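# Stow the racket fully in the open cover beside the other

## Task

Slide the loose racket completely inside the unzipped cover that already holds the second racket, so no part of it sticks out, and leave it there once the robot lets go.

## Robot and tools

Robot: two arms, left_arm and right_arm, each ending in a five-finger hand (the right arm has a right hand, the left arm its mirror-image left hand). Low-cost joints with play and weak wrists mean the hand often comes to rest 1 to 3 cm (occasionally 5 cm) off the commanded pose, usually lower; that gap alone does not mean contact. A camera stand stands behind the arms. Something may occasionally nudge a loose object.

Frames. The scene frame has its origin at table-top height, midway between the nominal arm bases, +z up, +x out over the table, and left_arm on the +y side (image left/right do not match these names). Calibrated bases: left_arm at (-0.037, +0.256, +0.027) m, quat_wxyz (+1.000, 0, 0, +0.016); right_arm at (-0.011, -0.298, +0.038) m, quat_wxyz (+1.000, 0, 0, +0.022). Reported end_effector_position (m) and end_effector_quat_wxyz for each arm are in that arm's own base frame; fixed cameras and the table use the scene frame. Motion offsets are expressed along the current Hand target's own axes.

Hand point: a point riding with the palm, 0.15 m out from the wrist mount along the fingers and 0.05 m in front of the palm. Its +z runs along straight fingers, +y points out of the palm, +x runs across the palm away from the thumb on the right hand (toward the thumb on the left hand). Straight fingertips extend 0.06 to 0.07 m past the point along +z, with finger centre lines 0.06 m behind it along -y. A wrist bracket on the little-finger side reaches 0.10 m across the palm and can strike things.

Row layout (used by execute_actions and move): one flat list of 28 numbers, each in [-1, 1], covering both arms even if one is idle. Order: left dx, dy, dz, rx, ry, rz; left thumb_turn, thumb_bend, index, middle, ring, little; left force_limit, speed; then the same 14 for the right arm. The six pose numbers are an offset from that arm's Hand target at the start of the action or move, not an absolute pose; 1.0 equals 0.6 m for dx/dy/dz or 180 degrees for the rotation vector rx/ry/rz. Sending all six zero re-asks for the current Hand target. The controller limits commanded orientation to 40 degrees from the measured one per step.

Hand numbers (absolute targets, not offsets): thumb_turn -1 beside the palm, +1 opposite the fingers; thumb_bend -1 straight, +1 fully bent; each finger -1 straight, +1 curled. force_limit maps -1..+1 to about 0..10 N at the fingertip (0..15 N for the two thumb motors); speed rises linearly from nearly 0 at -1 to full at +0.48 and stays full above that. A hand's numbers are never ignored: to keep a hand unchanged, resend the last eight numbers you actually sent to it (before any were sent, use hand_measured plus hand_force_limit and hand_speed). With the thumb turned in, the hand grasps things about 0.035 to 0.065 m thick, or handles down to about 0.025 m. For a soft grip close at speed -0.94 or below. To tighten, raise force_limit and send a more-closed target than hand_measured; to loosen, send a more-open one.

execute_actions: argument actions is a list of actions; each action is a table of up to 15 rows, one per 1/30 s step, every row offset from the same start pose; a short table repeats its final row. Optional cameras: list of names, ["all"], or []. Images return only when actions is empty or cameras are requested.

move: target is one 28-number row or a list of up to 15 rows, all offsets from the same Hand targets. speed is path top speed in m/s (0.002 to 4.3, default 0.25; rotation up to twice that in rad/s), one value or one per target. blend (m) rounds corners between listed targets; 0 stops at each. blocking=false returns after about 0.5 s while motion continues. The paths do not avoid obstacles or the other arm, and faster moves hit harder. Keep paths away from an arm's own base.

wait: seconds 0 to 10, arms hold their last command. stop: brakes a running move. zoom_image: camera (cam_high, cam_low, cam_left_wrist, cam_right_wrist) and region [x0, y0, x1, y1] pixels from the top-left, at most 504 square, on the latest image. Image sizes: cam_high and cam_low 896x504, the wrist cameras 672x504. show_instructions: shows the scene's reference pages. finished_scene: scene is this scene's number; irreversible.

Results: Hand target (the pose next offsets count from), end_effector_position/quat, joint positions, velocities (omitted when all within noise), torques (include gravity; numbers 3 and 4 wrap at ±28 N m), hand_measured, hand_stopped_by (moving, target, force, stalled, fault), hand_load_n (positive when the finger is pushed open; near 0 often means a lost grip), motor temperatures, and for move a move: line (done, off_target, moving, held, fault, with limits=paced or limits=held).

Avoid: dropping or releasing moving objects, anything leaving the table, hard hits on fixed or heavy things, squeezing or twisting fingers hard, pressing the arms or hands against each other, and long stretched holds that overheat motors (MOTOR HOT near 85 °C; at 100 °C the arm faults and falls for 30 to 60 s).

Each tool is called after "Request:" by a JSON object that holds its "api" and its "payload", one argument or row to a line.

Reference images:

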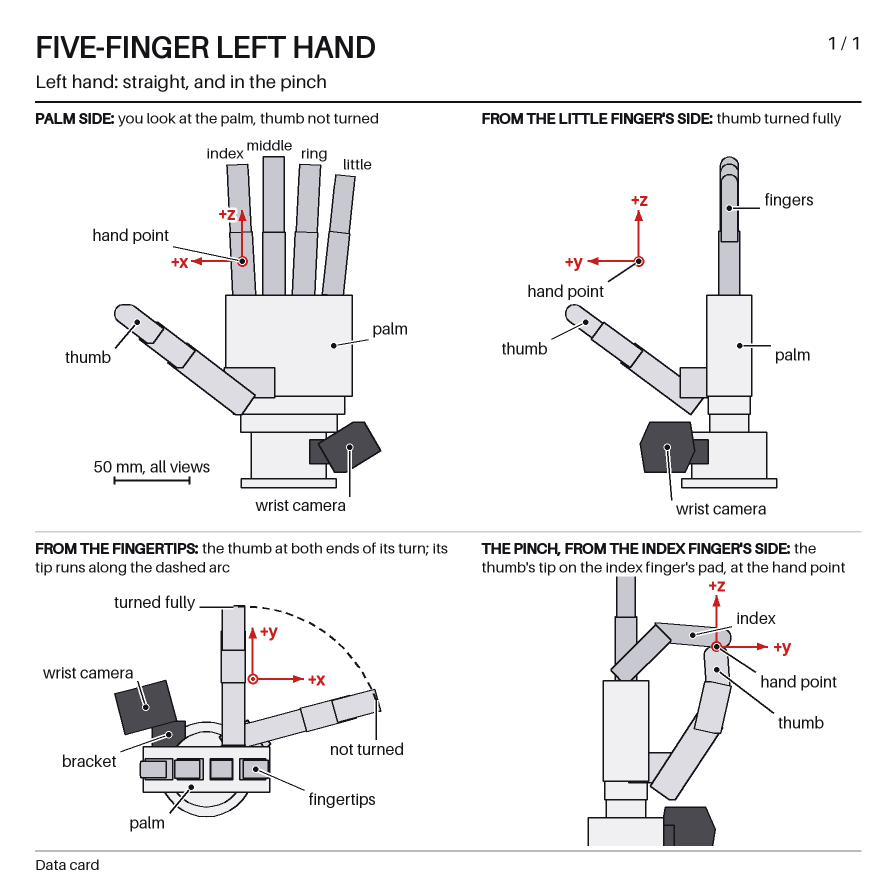

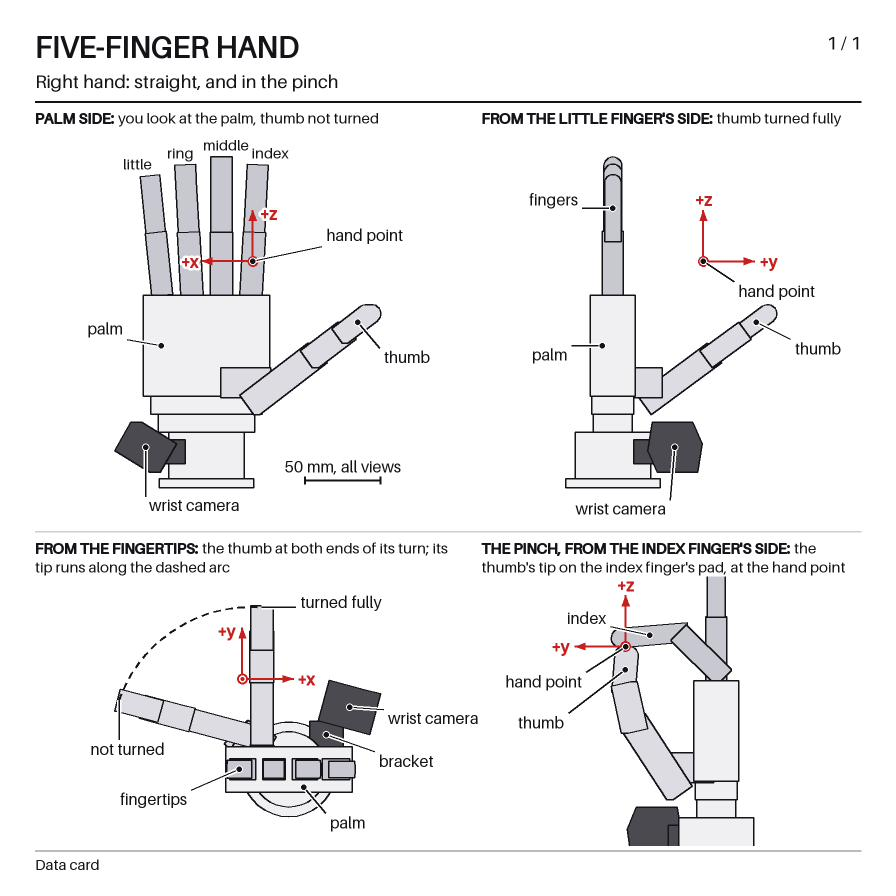

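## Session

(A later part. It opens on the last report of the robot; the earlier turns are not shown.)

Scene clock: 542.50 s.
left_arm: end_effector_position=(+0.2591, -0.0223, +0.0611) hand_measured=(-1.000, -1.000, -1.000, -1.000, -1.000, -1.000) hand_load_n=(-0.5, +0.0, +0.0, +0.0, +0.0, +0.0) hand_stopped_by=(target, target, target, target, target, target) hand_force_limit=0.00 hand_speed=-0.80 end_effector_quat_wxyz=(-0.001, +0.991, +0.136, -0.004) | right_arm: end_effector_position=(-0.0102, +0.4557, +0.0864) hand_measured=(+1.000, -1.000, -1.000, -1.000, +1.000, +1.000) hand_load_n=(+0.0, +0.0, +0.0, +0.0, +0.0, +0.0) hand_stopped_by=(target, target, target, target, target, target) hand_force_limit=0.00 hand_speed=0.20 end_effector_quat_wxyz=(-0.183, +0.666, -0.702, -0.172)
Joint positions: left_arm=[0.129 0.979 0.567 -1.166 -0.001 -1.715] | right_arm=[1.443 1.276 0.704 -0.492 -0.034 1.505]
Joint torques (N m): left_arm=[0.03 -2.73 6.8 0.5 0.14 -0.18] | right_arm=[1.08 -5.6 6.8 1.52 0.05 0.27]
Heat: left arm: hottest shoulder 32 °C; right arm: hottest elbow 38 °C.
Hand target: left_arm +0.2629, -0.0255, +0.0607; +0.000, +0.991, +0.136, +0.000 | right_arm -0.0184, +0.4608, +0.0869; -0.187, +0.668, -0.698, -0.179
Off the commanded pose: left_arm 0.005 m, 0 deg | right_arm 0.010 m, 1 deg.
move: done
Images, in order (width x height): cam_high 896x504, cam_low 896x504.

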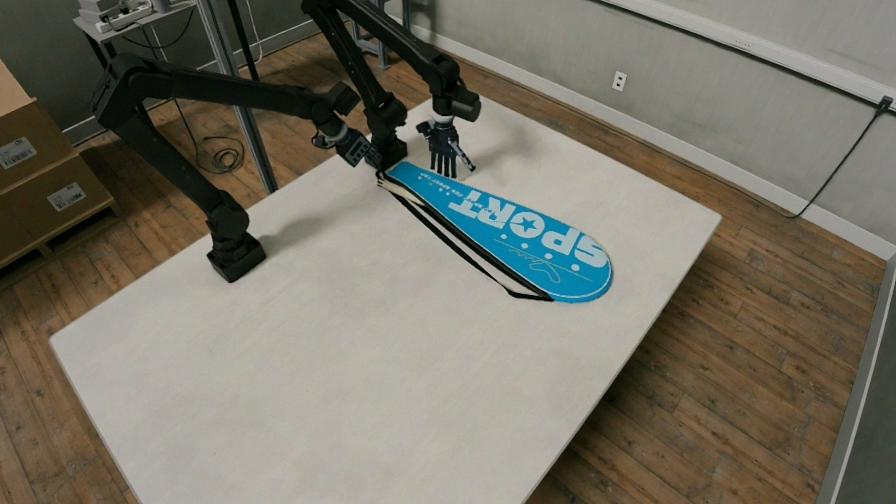

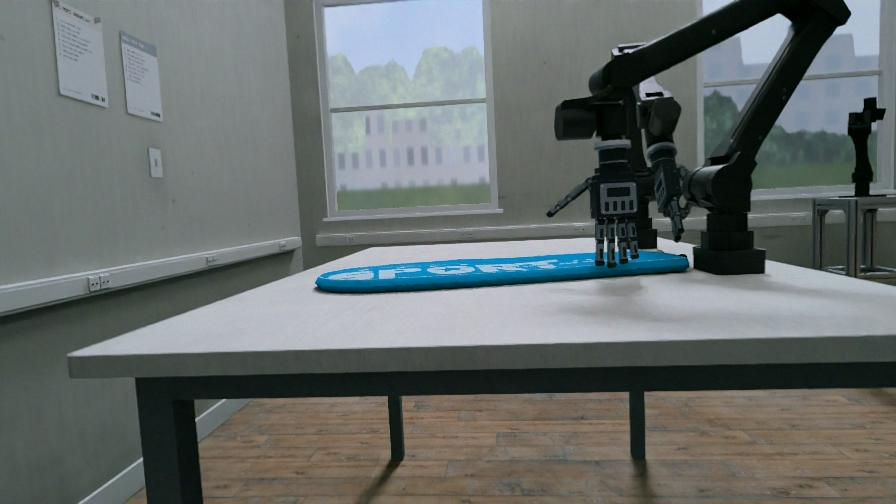

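Request:
{"api": "move", "payload": {
  "target": [0,0,0,0,0,0,-1,-1,-1,-1,-1,-1,0,-0.8, 0.0493,0.0092,0.0447,0,0,0,1,-1,-1,-1,1,1,0,0.2],
  "cameras": ["cam_high","cam_low"],
  "speed": 0.08
}}

Request:
{"api": "zoom_image", "payload": {
  "camera": "cam_high",
  "region": [320, 110, 440, 220]
}}

Request:
{"api": "zoom_image", "payload": {
  "camera": "cam_low",
  "region": [580, 70, 780, 280]
}}

Scene clock: 547.80 s.
left_arm: end_effector_position=(+0.2591, -0.0223, +0.0611) hand_measured=(-1.000, -1.000, -1.000, -1.000, -1.000, -1.000) hand_load_n=(+0.0, +0.0, +0.0, +0.0, +0.0, +0.0) hand_stopped_by=(target, target, target, target, target, target) hand_force_limit=0.00 hand_speed=-0.80 end_effector_quat_wxyz=(-0.001, +0.991, +0.136, -0.004) | right_arm: end_effector_position=(-0.0166, +0.4450, +0.0498) hand_measured=(+1.000, -1.000, -1.000, -1.000, +1.000, +1.000) hand_load_n=(+0.0, +0.0, +0.0, +0.0, +0.0, +0.0) hand_stopped_by=(target, target, target, target, target, target) hand_force_limit=0.00 hand_speed=0.20 end_effector_quat_wxyz=(-0.184, +0.666, -0.702, -0.173)
Joint positions: left_arm=[0.129 0.979 0.567 -1.166 -0.001 -1.715] | right_arm=[1.459 1.319 0.621 -0.363 -0.026 1.518]
Joint torques (N m): left_arm=[0.09 -2.67 6.8 0.49 0.14 -0.18] | right_arm=[1.08 -5.48 6.13 1.54 0.06 0.27]
Heat: left arm: hottest shoulder 32 °C; right arm: hottest elbow 38 °C.
Hand target: left_arm +0.2629, -0.0255, +0.0607; +0.000, +0.991, +0.136, +0.000 | right_arm -0.0244, +0.4488, +0.0488; -0.187, +0.668, -0.698, -0.179
Off the commanded pose: left_arm 0.005 m, 0 deg | right_arm 0.009 m, 1 deg.
move: done
Images, in order (width x height): cam_high 896x504, cam_low 896x504.

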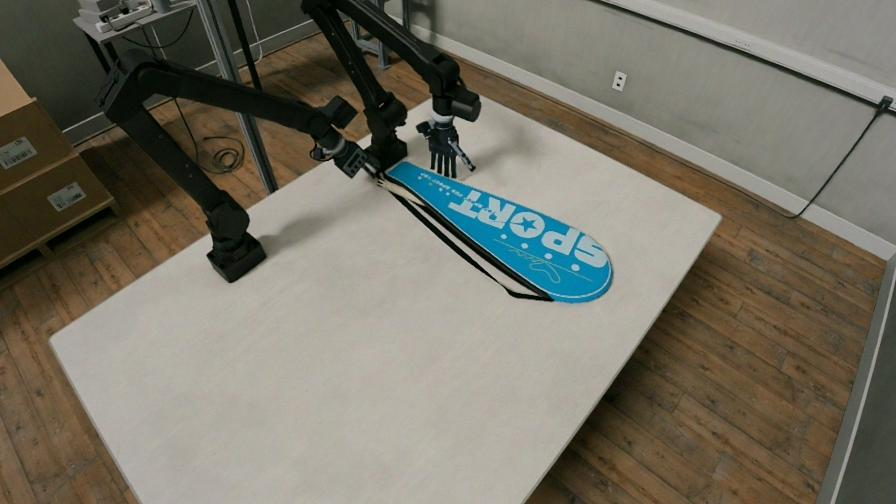

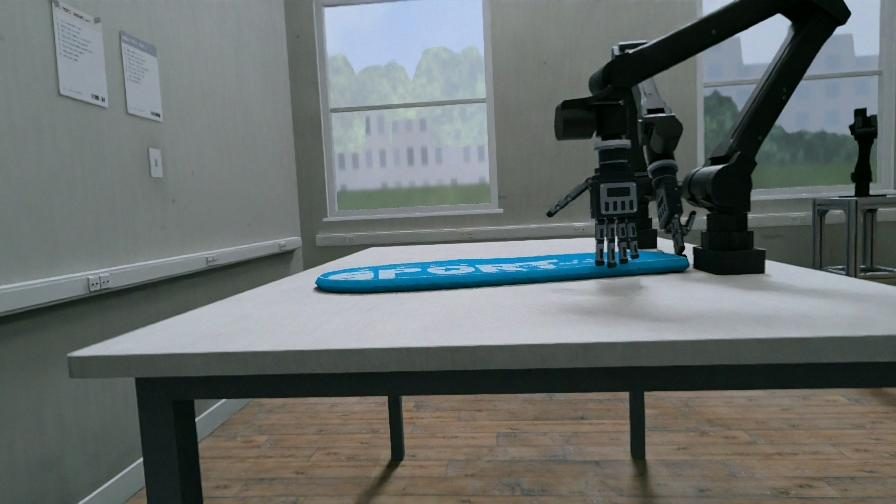

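Scaled by 4.200 from the camera's 896x504 image, which has a finer 1280x720 frame.

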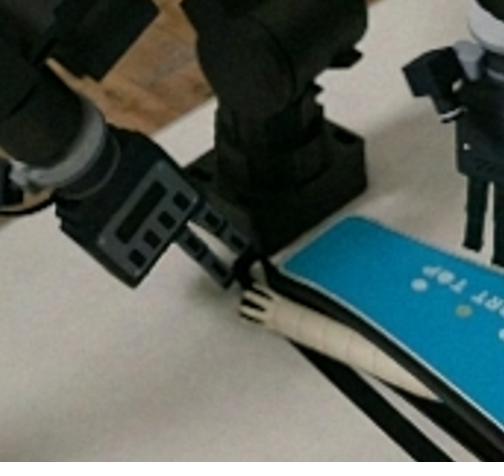

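Scaled by 2.400 from the camera's 896x504 image, which has a finer 1280x720 frame.

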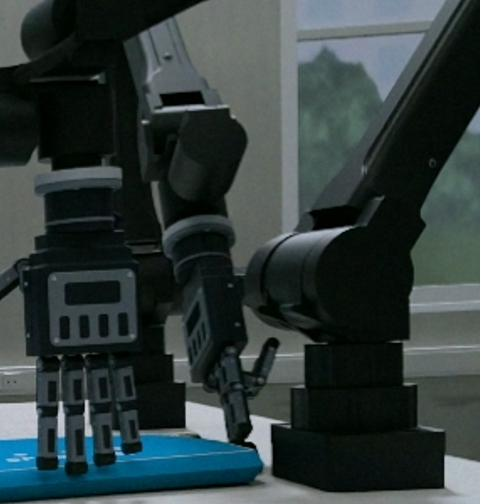

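Request:
{"api": "move", "payload": {
  "target": [
    [0,0,0,0,0,0,-1,-1,-1,-1,-1,-1,0,-0.8, 0.0145,0,-0.0083,0,0,0,1,-1,-1,-1,1,1,0,0.2],
    [0,0,0,0,0,0,-1,-1,-1,-1,-1,-1,0,-0.8, 0.013,-0.05,-0.0083,0,0,0,1,-1,-1,-1,1,1,0,0.2]
  ],
  "cameras": ["cam_high","cam_left_wrist"],
  "speed": 0.06
}}

Request:
{"api": "zoom_image", "payload": {
  "camera": "cam_high",
  "region": [320, 110, 440, 220]
}}

Scene clock: 556.23 s.
left_arm: end_effector_position=(+0.2591, -0.0223, +0.0611) hand_measured=(-1.000, -1.000, -1.000, -1.000, -1.000, -1.000) hand_load_n=(+0.0, +0.0, +0.0, +0.0, +0.0, +0.0) hand_stopped_by=(target, target, target, target, target, target) hand_force_limit=0.00 hand_speed=-0.80 end_effector_quat_wxyz=(-0.001, +0.991, +0.136, -0.004) | right_arm: end_effector_position=(+0.0007, +0.4315, +0.0405) hand_measured=(+1.000, -1.000, -1.000, -1.000, +1.000, +1.000) hand_load_n=(+0.0, +0.0, +0.0, +0.0, +0.0, +0.0) hand_stopped_by=(target, target, target, target, target, target) hand_force_limit=0.00 hand_speed=0.20 end_effector_quat_wxyz=(-0.174, +0.669, -0.702, -0.170)
Joint positions: left_arm=[0.129 0.979 0.567 -1.166 -0.001 -1.715] | right_arm=[1.393 1.319 0.598 -0.363 -0.068 1.457]
Joint torques (N m): left_arm=[0.09 -2.67 6.84 0.5 0.14 -0.18] | right_arm=[-1.32 -6.48 6.71 1.24 -0.21 0.05]
Heat: left arm: hottest shoulder 32 °C; right arm: hottest elbow 37 °C.
Hand target: left_arm +0.2629, -0.0255, +0.0607; +0.000, +0.991, +0.136, +0.000 | right_arm +0.0051, +0.4382, +0.0492; -0.187, +0.668, -0.698, -0.179
Off the commanded pose: left_arm 0.005 m, 0 deg | right_arm 0.012 m, 2 deg.
move: off_target (right_arm)
Images, in order (width x height): cam_high 896x504, cam_left_wrist 672x504.

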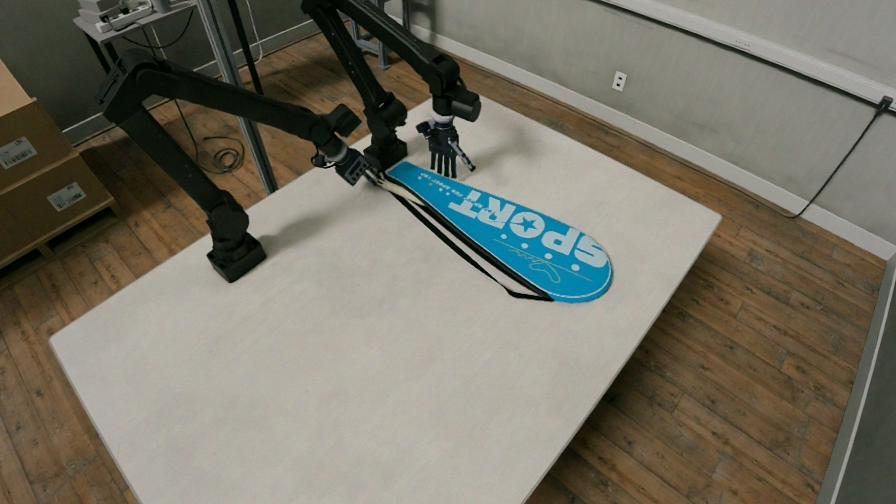

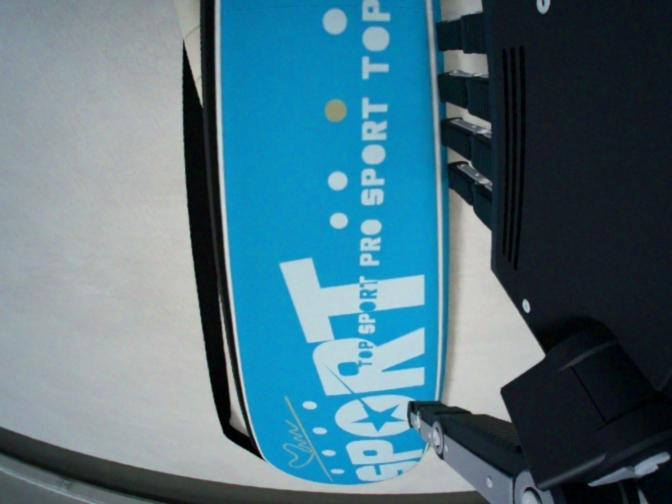

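Scaled by 4.200 from the camera's 896x504 image, which has a finer 1280x720 frame.

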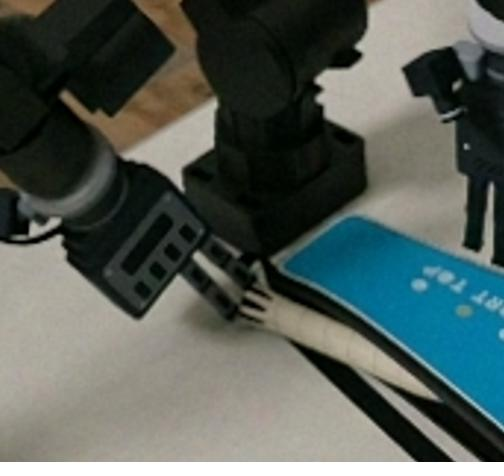

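Request:
{"api": "move", "payload": {
  "target": [
    [0,0,0,0,0,0,-1,-1,-1,-1,-1,-1,0,-0.8, -0.004,-0.05,-0.008,0,0,0,1,-1,-1,-1,1,1,0,0.2]
  ],
  "cameras": ["cam_high","cam_left_wrist"],
  "speed": 0.06
}}

Request:
{"api": "zoom_image", "payload": {
  "camera": "cam_high",
  "region": [320, 110, 440, 220]
}}

Scene clock: 560.03 s.
left_arm: end_effector_position=(+0.2591, -0.0223, +0.0611) hand_measured=(-1.000, -1.000, -1.000, -1.000, -1.000, -1.000) hand_load_n=(+0.0, -0.5, +0.0, +0.0, +0.0, +0.0) hand_stopped_by=(target, target, target, target, target, target) hand_force_limit=0.00 hand_speed=-0.80 end_effector_quat_wxyz=(-0.001, +0.991, +0.136, -0.004) | right_arm: end_effector_position=(+0.0214, +0.4265, +0.0418) hand_measured=(+1.000, -1.000, -1.000, -1.000, +1.000, +1.000) hand_load_n=(+0.0, +0.0, -1.0, +0.0, +0.0, +0.0) hand_stopped_by=(target, target, target, target, target, target) hand_force_limit=0.00 hand_speed=0.20 end_effector_quat_wxyz=(-0.174, +0.675, -0.695, -0.176)
Joint positions: left_arm=[0.129 0.979 0.567 -1.166 -0.001 -1.715] | right_arm=[1.316 1.319 0.598 -0.363 -0.117 1.374]
Joint torques (N m): left_arm=[0.15 -2.73 6.84 0.49 0.14 -0.17] | right_arm=[-1.85 -6.36 8.31 0.31 -0.09 0.05]
Heat: left arm: hottest shoulder 32 °C; right arm: hottest elbow 37 °C.
Hand target: left_arm +0.2629, -0.0255, +0.0607; +0.000, +0.991, +0.136, +0.000 | right_arm +0.0351, +0.4366, +0.0546; -0.187, +0.668, -0.698, -0.179
Off the commanded pose: left_arm 0.005 m, 0 deg | right_arm 0.021 m, 2 deg.
move: off_target (right_arm)
Images, in order (width x height): cam_high 896x504, cam_left_wrist 672x504.

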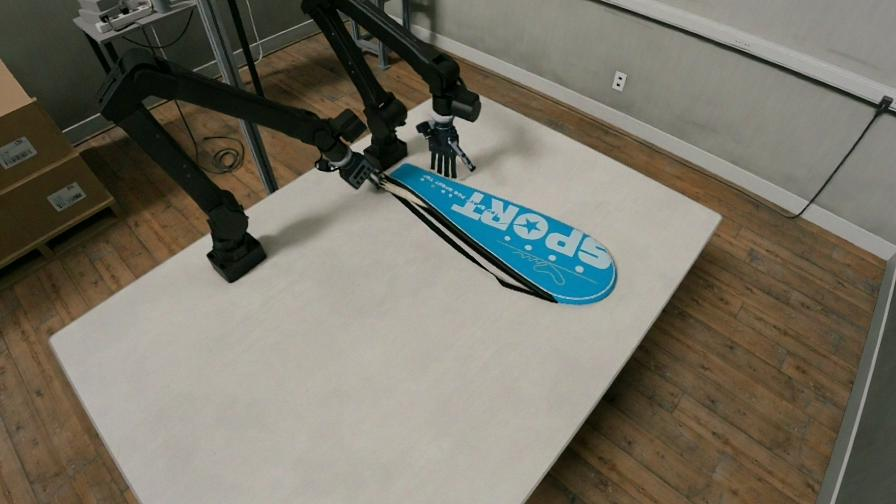

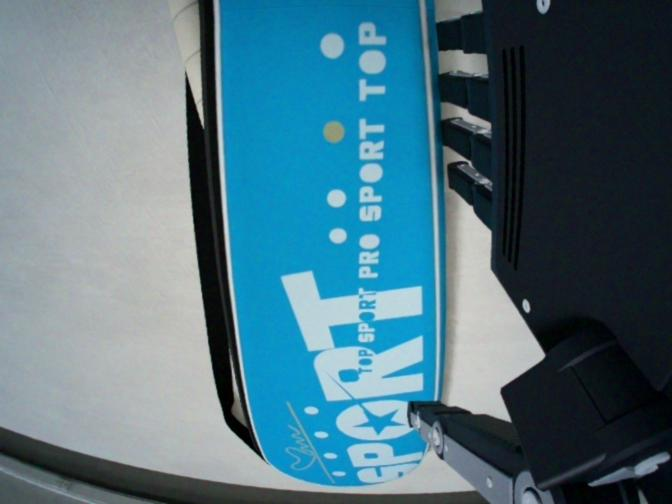

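Scaled by 4.200 from the camera's 896x504 image, which has a finer 1280x720 frame.

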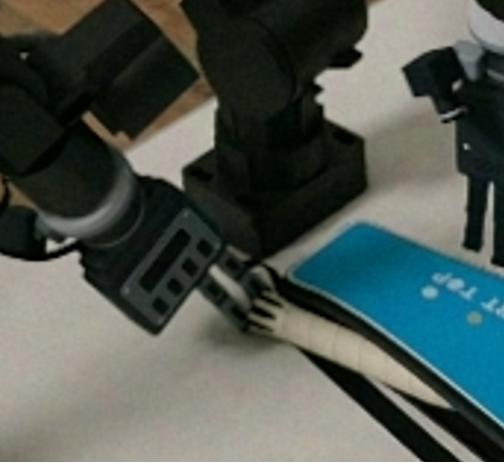

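Request:
{"api": "zoom_image", "payload": {
  "camera": "cam_high",
  "region": [420, 190, 570, 310]
}}

Request:
{"api": "zoom_image", "payload": {
  "camera": "cam_left_wrist",
  "region": [150, 0, 350, 200]
}}

Request:
{"api": "zoom_image", "payload": {
  "camera": "cam_left_wrist",
  "region": [150, 250, 450, 504]
}}

Scaled by 3.360 from the camera's 896x504 image, which has a finer 1280x720 frame.

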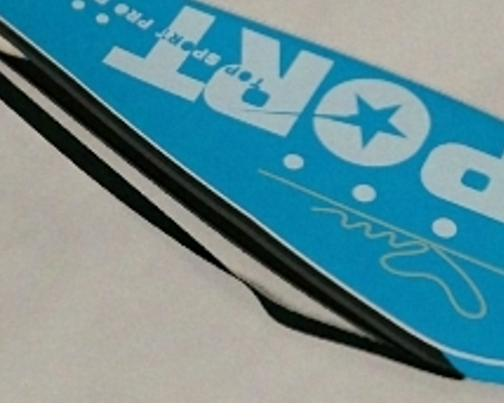

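Scaled by 2.520 from the camera's 672x504 image, which has a finer 960x720 frame.

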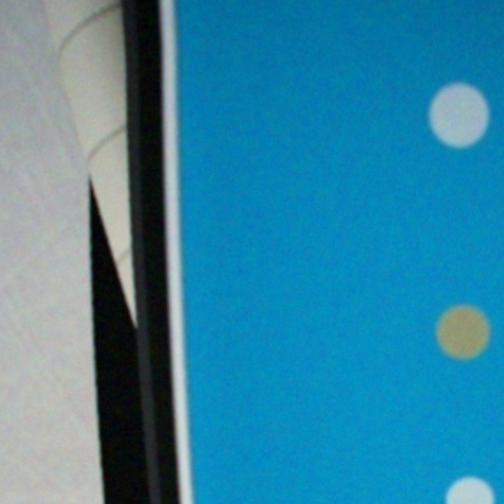

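Scaled by 1.680 from the camera's 672x504 image, which has a finer 960x720 frame.

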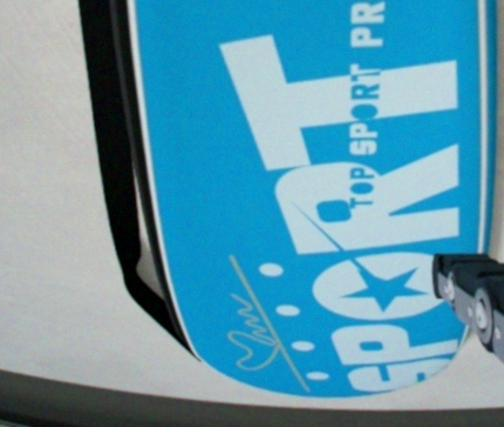

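Request:
{"api": "move", "payload": {
  "target": [
    [0,-0.033,0,0,0,0,-1,-1,-1,-1,-1,-1,0,-0.8, 0,0.03,0,0,0,0,1,-1,-1,-1,1,1,0,0.2],
    [0,-0.033,-0.233,0,0,0,-1,-1,-1,-1,-1,-1,0,-0.8, 0,0.03,0,0,0,0,1,-1,-1,-1,1,1,0,0.2],
    [0.9227,0.2543,-0.1488,0.1901,0.2586,0.5535,-1,-1,0,0,0,0,0,0, 0,0.03,0,0,0,0,1,-1,-1,-1,1,1,0,0.2]
  ],
  "cameras": ["all"],
  "speed": [0.1,0.2,0.3]
}}

Scene clock: 624.93 s.
left_arm: end_effector_position=(+0.8198, -0.0188, +0.1240) hand_measured=(-1.000, -1.000, +0.000, +0.000, +0.000, +0.000) hand_load_n=(+0.0, +0.0, +0.0, +0.0, +0.0, +0.0) hand_stopped_by=(target, target, target, target, target, target) hand_force_limit=0.00 hand_speed=0.00 end_effector_quat_wxyz=(-0.280, +0.645, -0.649, +0.290) | right_arm: end_effector_position=(+0.0191, +0.4282, +0.0407) hand_measured=(+1.000, -1.000, -1.000, -1.000, +1.000, +1.000) hand_load_n=(+0.0, +0.0, +0.0, +0.0, +0.0, +0.0) hand_stopped_by=(target, target, target, target, target, target) hand_force_limit=0.00 hand_speed=0.20 end_effector_quat_wxyz=(-0.177, +0.670, -0.701, -0.170)
Joint positions: left_arm=[0.022 2.151 1.992 -0.583 0.031 0.014] | right_arm=[1.334 1.319 0.598 -0.363 -0.093 1.402]
Joint torques (N m): left_arm=[0.73 -21.83 14.04 0.8 0.25 0.14] | right_arm=[1.03 -7.06 7.57 0.47 0.01 0.26]
Heat: left arm: hottest elbow 33 °C; right arm: hottest elbow 35 °C.
Hand target: left_arm +0.8371, -0.0230, +0.1506; -0.295, +0.630, -0.650, +0.304 | right_arm +0.0171, +0.4374, +0.0546; -0.187, +0.668, -0.698, -0.179
Off the commanded pose: left_arm 0.032 m, 3 deg | right_arm 0.017 m, 2 deg.
move: off_target (left_arm, right_arm); target 3's new numbers were sent with left_arm's hand 0.032 m and 3 deg from that target

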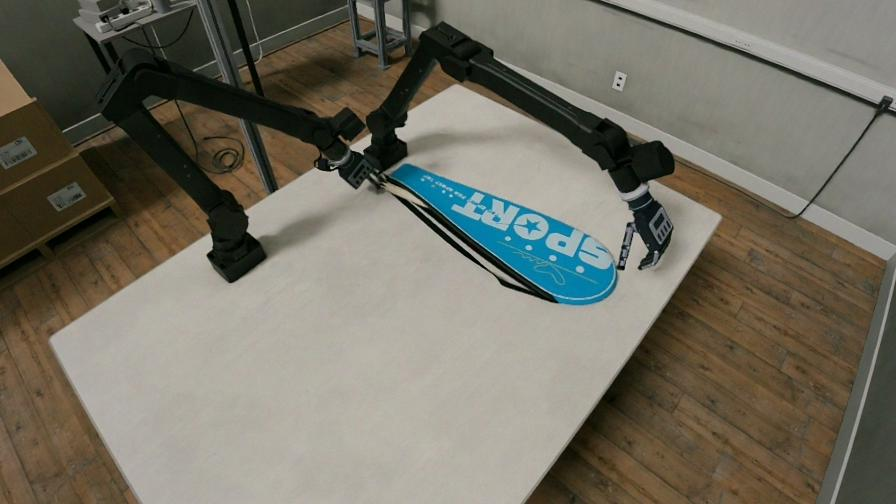

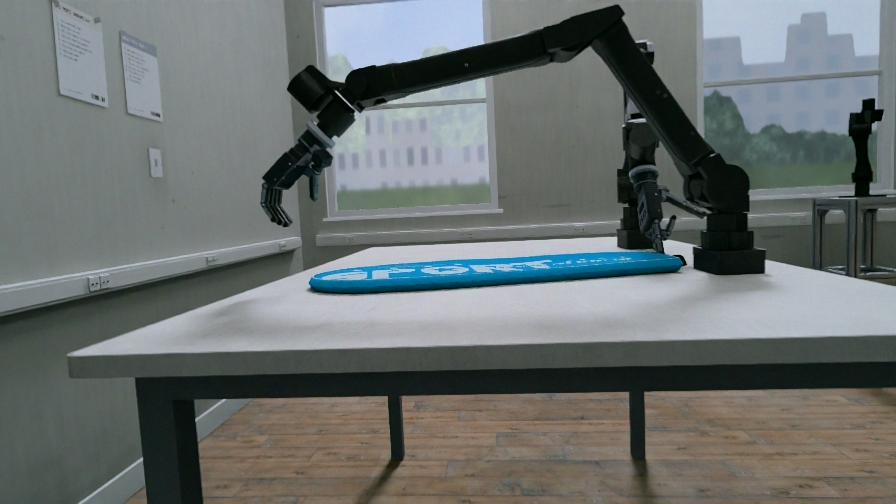

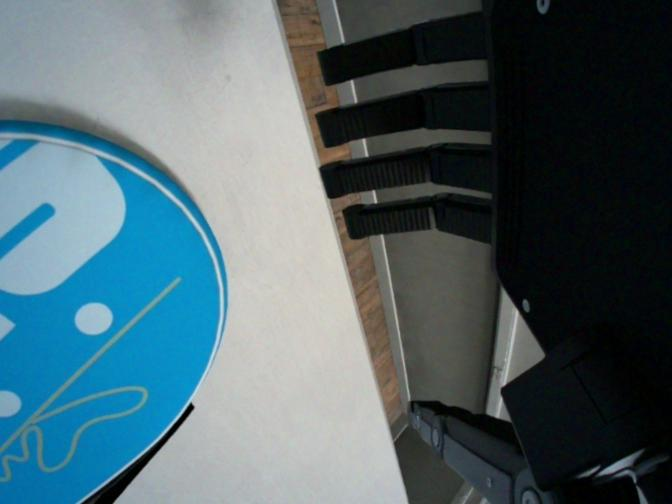

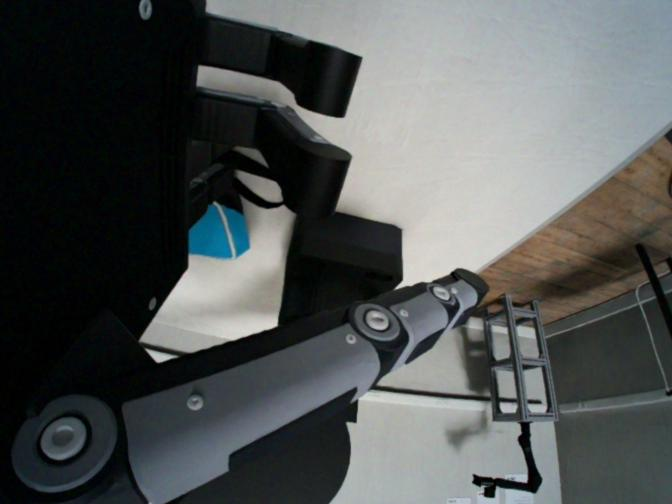

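Request:
{"api": "move", "payload": {
  "target": [0.0742,0.1237,0.1385,0,0,0,-1,-1,0,0,0,0,0,0, 0,0,0,0,0,0,1,-1,-1,-1,1,1,0,0.2],
  "cameras": ["cam_high","cam_low","cam_left_wrist"],
  "speed": 0.12
}}

Request:
{"api": "zoom_image", "payload": {
  "camera": "cam_high",
  "region": [540, 180, 700, 320]
}}

Request:
{"api": "zoom_image", "payload": {
  "camera": "cam_low",
  "region": [230, 160, 430, 310]
}}

Scene clock: 637.67 s.
left_arm: end_effector_position=(+0.8456, -0.0659, +0.0365) hand_measured=(-1.000, -1.000, +0.000, +0.000, +0.000, +0.000) hand_load_n=(-0.5, +0.0, +0.0, +0.0, +0.0, +0.5) hand_stopped_by=(target, target, target, target, target, target) hand_force_limit=0.00 hand_speed=0.00 end_effector_quat_wxyz=(-0.289, +0.628, -0.659, +0.296) | right_arm: end_effector_position=(+0.0191, +0.4282, +0.0407) hand_measured=(+1.000, -1.000, -1.000, -1.000, +1.000, +1.000) hand_load_n=(+0.0, +0.0, +0.0, +0.0, +0.0, +0.0) hand_stopped_by=(target, target, target, target, target, target) hand_force_limit=0.00 hand_speed=0.20 end_effector_quat_wxyz=(-0.177, +0.670, -0.701, -0.170)
Joint positions: left_arm=[-0.043 2.283 1.979 -0.414 -0.007 0.007] | right_arm=[1.334 1.319 0.598 -0.363 -0.093 1.402]
Joint torques (N m): left_arm=[0.38 -23.53 8.58 1.85 -0.13 -0.18] | right_arm=[1.03 -7.06 7.54 0.47 0.01 0.26]
Heat: left arm: hottest elbow 35 °C; right arm: hottest elbow 35 °C.
Hand target: left_arm +0.8521, -0.0680, +0.0404; -0.295, +0.630, -0.650, +0.304 | right_arm +0.0171, +0.4374, +0.0546; -0.187, +0.668, -0.698, -0.179
Off the commanded pose: left_arm 0.008 m, 2 deg | right_arm 0.017 m, 2 deg.
move: off_target (right_arm)
Images, in order (width x height): cam_high 896x504, cam_low 896x504, cam_left_wrist 672x504.

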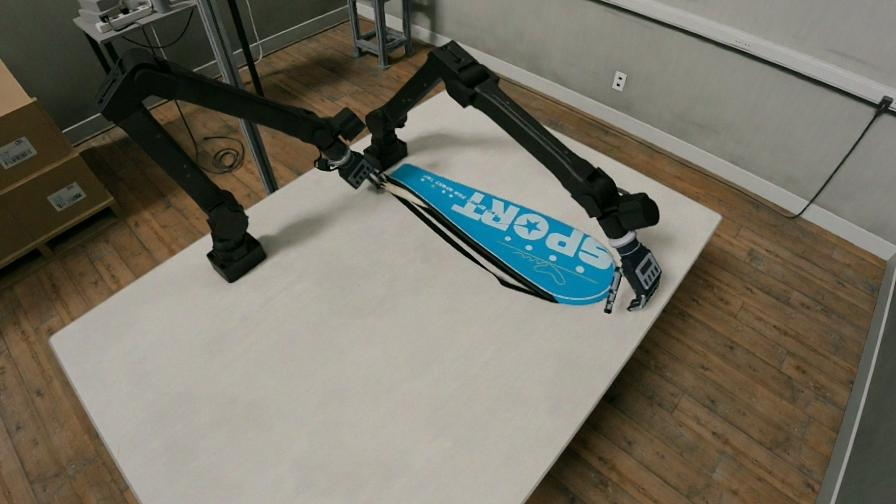

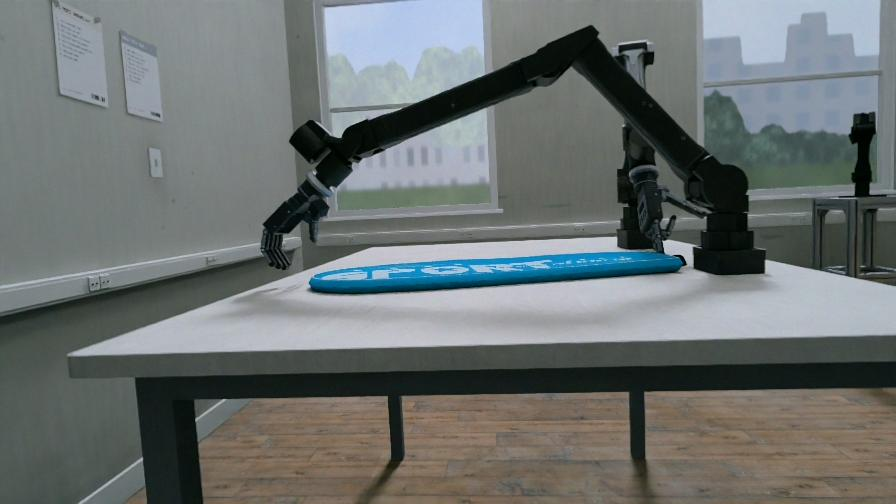

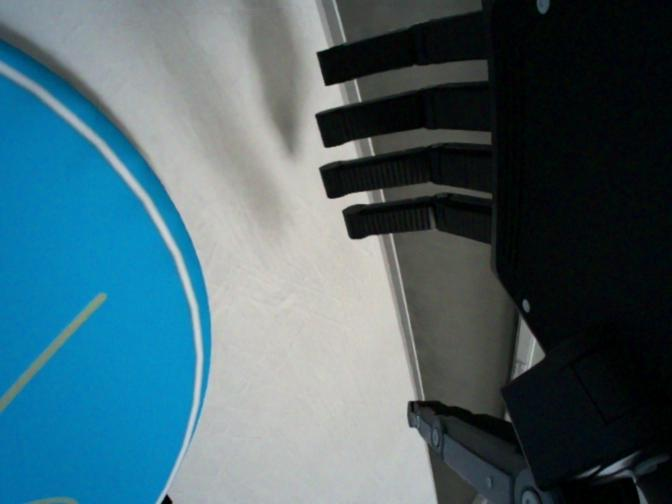

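Scaled by 3.150 from the camera's 896x504 image, which has a finer 1280x720 frame.

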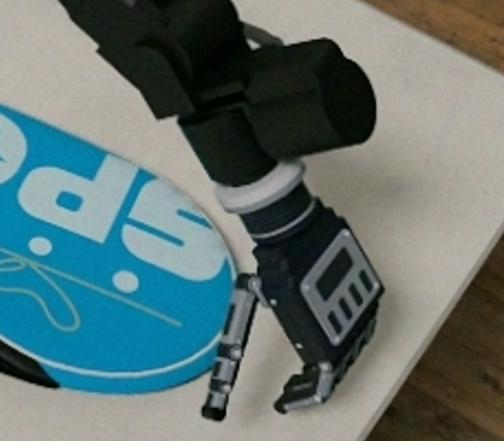

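Scaled by 2.520 from the camera's 896x504 image, which has a finer 1280x720 frame.

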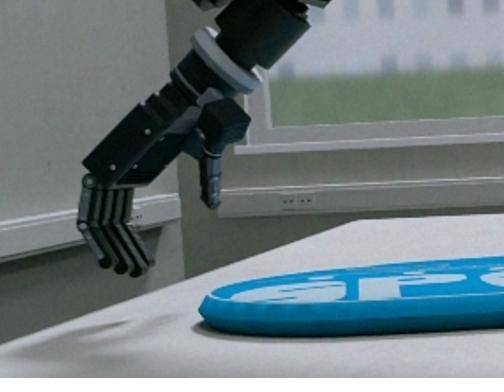

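Request:
{"api": "move", "payload": {
  "target": [
    [0,0.041,0.0341,0,0,0,-1,-1,0,0,0,0,0,0, 0,0,0,0,0,0,1,-1,-1,-1,1,1,0,0.2],
    [0.0019,0.0784,-0.0108,0,0,0,-1,-1,0,0,0,0,0,0, 0,0,0,0,0,0,1,-1,-1,-1,1,1,0,0.2]
  ],
  "cameras": ["cam_high","cam_low","cam_left_wrist"],
  "speed": 0.08
}}

Request:
{"api": "zoom_image", "payload": {
  "camera": "cam_high",
  "region": [540, 180, 700, 320]
}}

Request:
{"api": "zoom_image", "payload": {
  "camera": "cam_low",
  "region": [230, 160, 430, 310]
}}

Scene clock: 647.80 s.
left_arm: end_effector_position=(+0.8182, -0.0646, +0.0004) hand_measured=(-1.000, -1.000, +0.000, +0.000, +0.000, +0.000) hand_load_n=(-0.5, +0.0, +0.5, +0.5, +0.0, +0.5) hand_stopped_by=(target, target, target, target, target, target) hand_force_limit=0.00 hand_speed=0.00 end_effector_quat_wxyz=(-0.293, +0.628, -0.656, +0.299) | right_arm: end_effector_position=(+0.0191, +0.4282, +0.0407) hand_measured=(+1.000, -1.000, -1.000, -1.000, +1.000, +1.000) hand_load_n=(+0.0, -0.5, +0.0, +0.0, +0.0, +0.0) hand_stopped_by=(target, target, target, target, target, target) hand_force_limit=0.00 hand_speed=0.20 end_effector_quat_wxyz=(-0.177, +0.670, -0.701, -0.170)
Joint positions: left_arm=[-0.043 2.241 1.797 -0.263 -0.008 0.004] | right_arm=[1.334 1.319 0.598 -0.363 -0.093 1.402]
Joint torques (N m): left_arm=[0.26 -24.12 6.64 1.48 -0.14 -0.15] | right_arm=[1.03 -7.06 7.56 0.49 0.01 0.26]
Heat: left arm: hottest elbow 35 °C; right arm: hottest elbow 35 °C.
Hand target: left_arm +0.8169, -0.0680, +0.0084; -0.295, +0.630, -0.650, +0.304 | right_arm +0.0171, +0.4374, +0.0546; -0.187, +0.668, -0.698, -0.179
Off the commanded pose: left_arm 0.009 m, 1 deg | right_arm 0.017 m, 2 deg.
move: off_target (right_arm)
Images, in order (width x height): cam_high 896x504, cam_low 896x504, cam_left_wrist 672x504.

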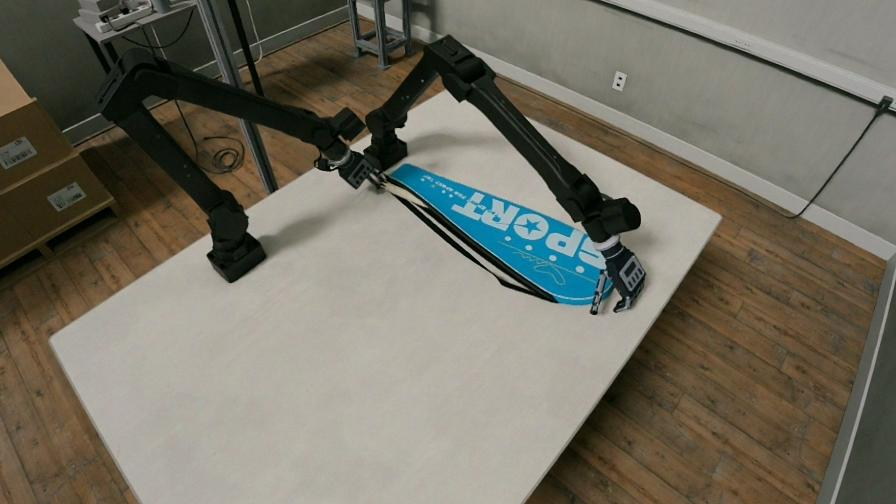

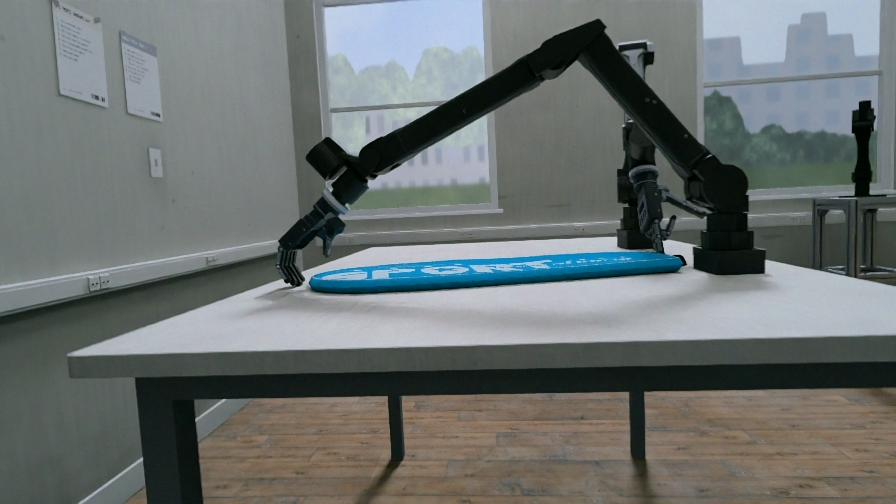

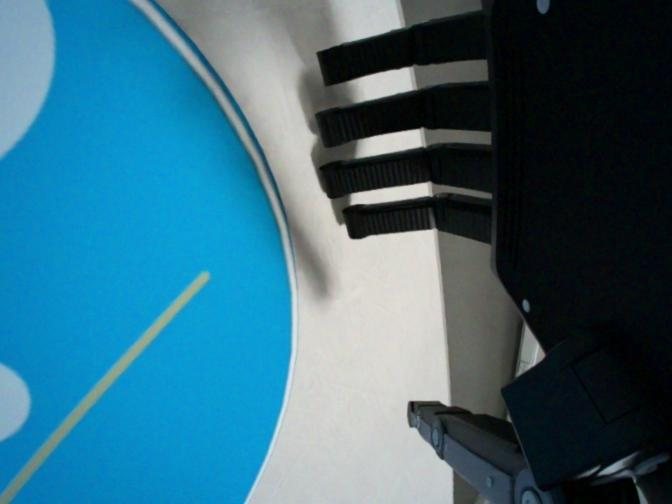

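Scaled by 3.150 from the camera's 896x504 image, which has a finer 1280x720 frame.

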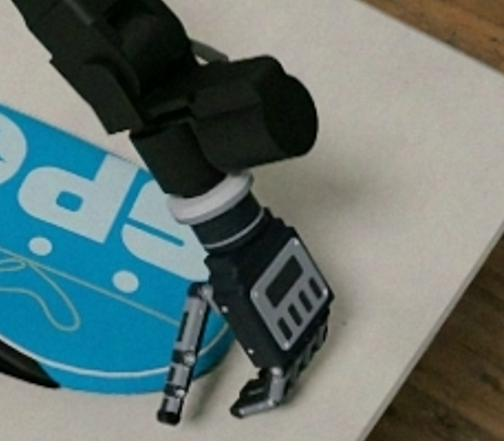

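Scaled by 2.520 from the camera's 896x504 image, which has a finer 1280x720 frame.

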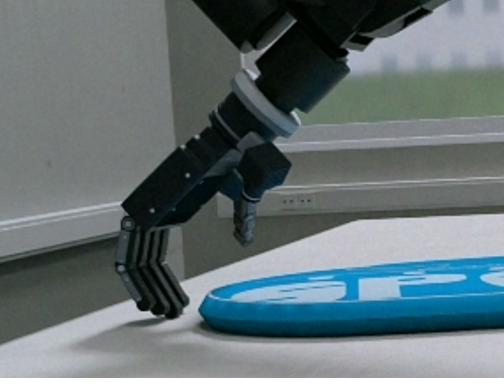

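Request:
{"api": "move", "payload": {
  "target": [
    [0.0016,0.028,-0.0417,0,0,0,-1,-1,0,0,0,0,0,0, 0,0,0,0,0,0,1,-1,-1,-1,1,1,0,0.2]
  ],
  "cameras": ["cam_high","cam_low","cam_left_wrist"],
  "speed": 0.05
}}

Request:
{"api": "zoom_image", "payload": {
  "camera": "cam_high",
  "region": [540, 180, 700, 320]
}}

Request:
{"api": "zoom_image", "payload": {
  "camera": "cam_high",
  "region": [320, 110, 440, 220]
}}

Scene clock: 655.57 s.
left_arm: end_effector_position=(+0.7875, -0.0632, +0.0003) hand_measured=(-1.000, -1.000, +0.000, +0.000, +0.000, +0.000) hand_load_n=(+0.0, +0.0, +0.0, +0.5, +0.5, +0.0) hand_stopped_by=(target, target, target, target, target, target) hand_force_limit=0.00 hand_speed=0.00 end_effector_quat_wxyz=(-0.291, +0.630, -0.656, +0.297) | right_arm: end_effector_position=(+0.0191, +0.4282, +0.0407) hand_measured=(+1.000, -1.000, -1.000, -1.000, +1.000, +1.000) hand_load_n=(+0.0, +0.0, +0.0, +0.0, +0.0, +0.0) hand_stopped_by=(target, target, target, target, target, target) hand_force_limit=0.00 hand_speed=0.20 end_effector_quat_wxyz=(-0.177, +0.670, -0.701, -0.170)
Joint positions: left_arm=[-0.043 2.168 1.665 -0.209 -0.009 0.002] | right_arm=[1.334 1.319 0.598 -0.363 -0.093 1.402]
Joint torques (N m): left_arm=[0.21 -23.36 6.52 1.43 -0.16 -0.15] | right_arm=[1.03 -7.06 7.56 0.47 0.01 0.26]
Heat: left arm: hottest shoulder 35 °C; right arm: hottest elbow 35 °C.
Hand target: left_arm +0.7869, -0.0681, +0.0116; -0.295, +0.630, -0.650, +0.304 | right_arm +0.0171, +0.4374, +0.0546; -0.187, +0.668, -0.698, -0.179
Off the commanded pose: left_arm 0.012 m, 1 deg | right_arm 0.017 m, 2 deg.
move: off_target (left_arm, right_arm)
Images, in order (width x height): cam_high 896x504, cam_low 896x504, cam_left_wrist 672x504.

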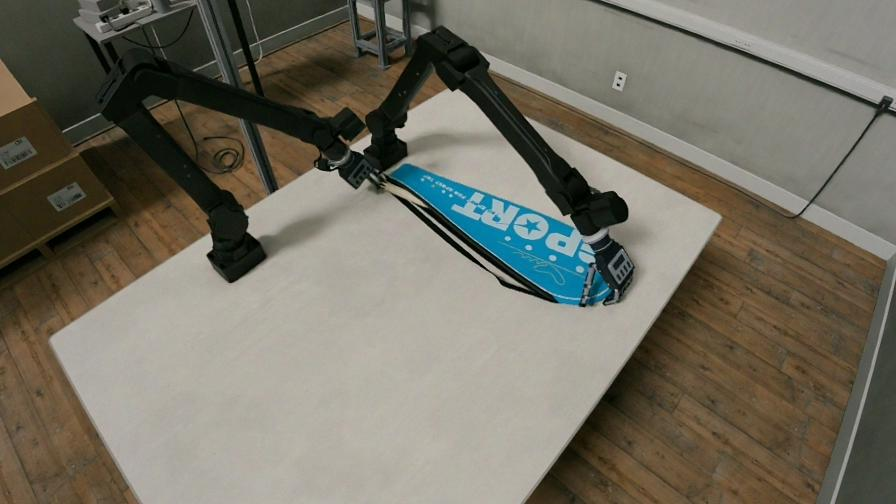

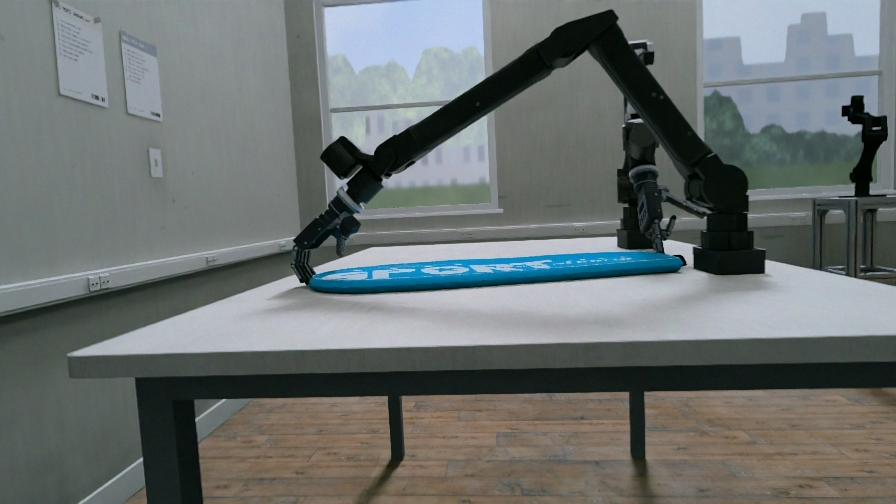

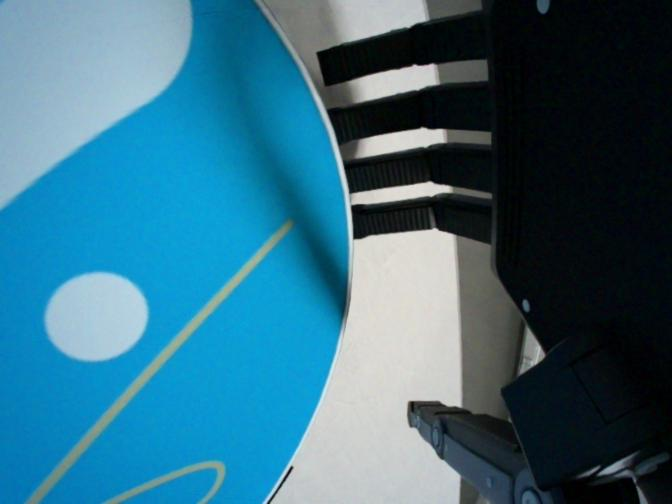

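Scaled by 3.150 from the camera's 896x504 image, which has a finer 1280x720 frame.

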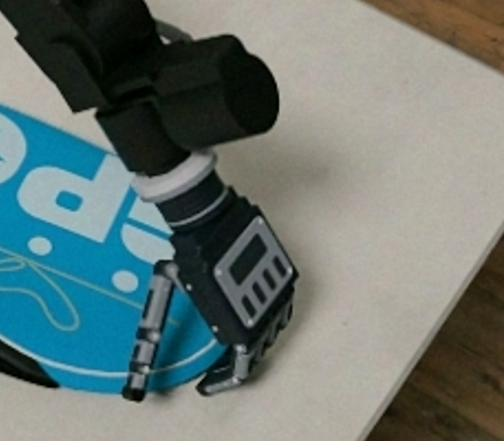

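Scaled by 4.200 from the camera's 896x504 image, which has a finer 1280x720 frame.

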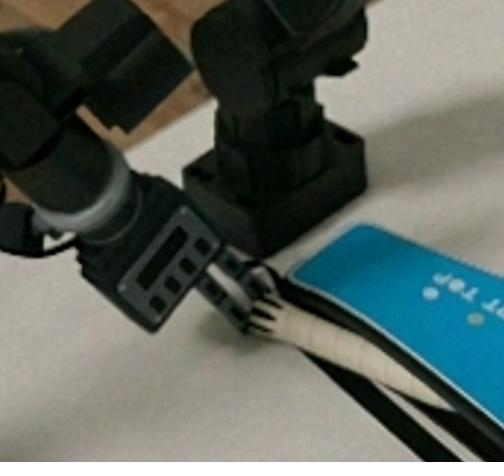

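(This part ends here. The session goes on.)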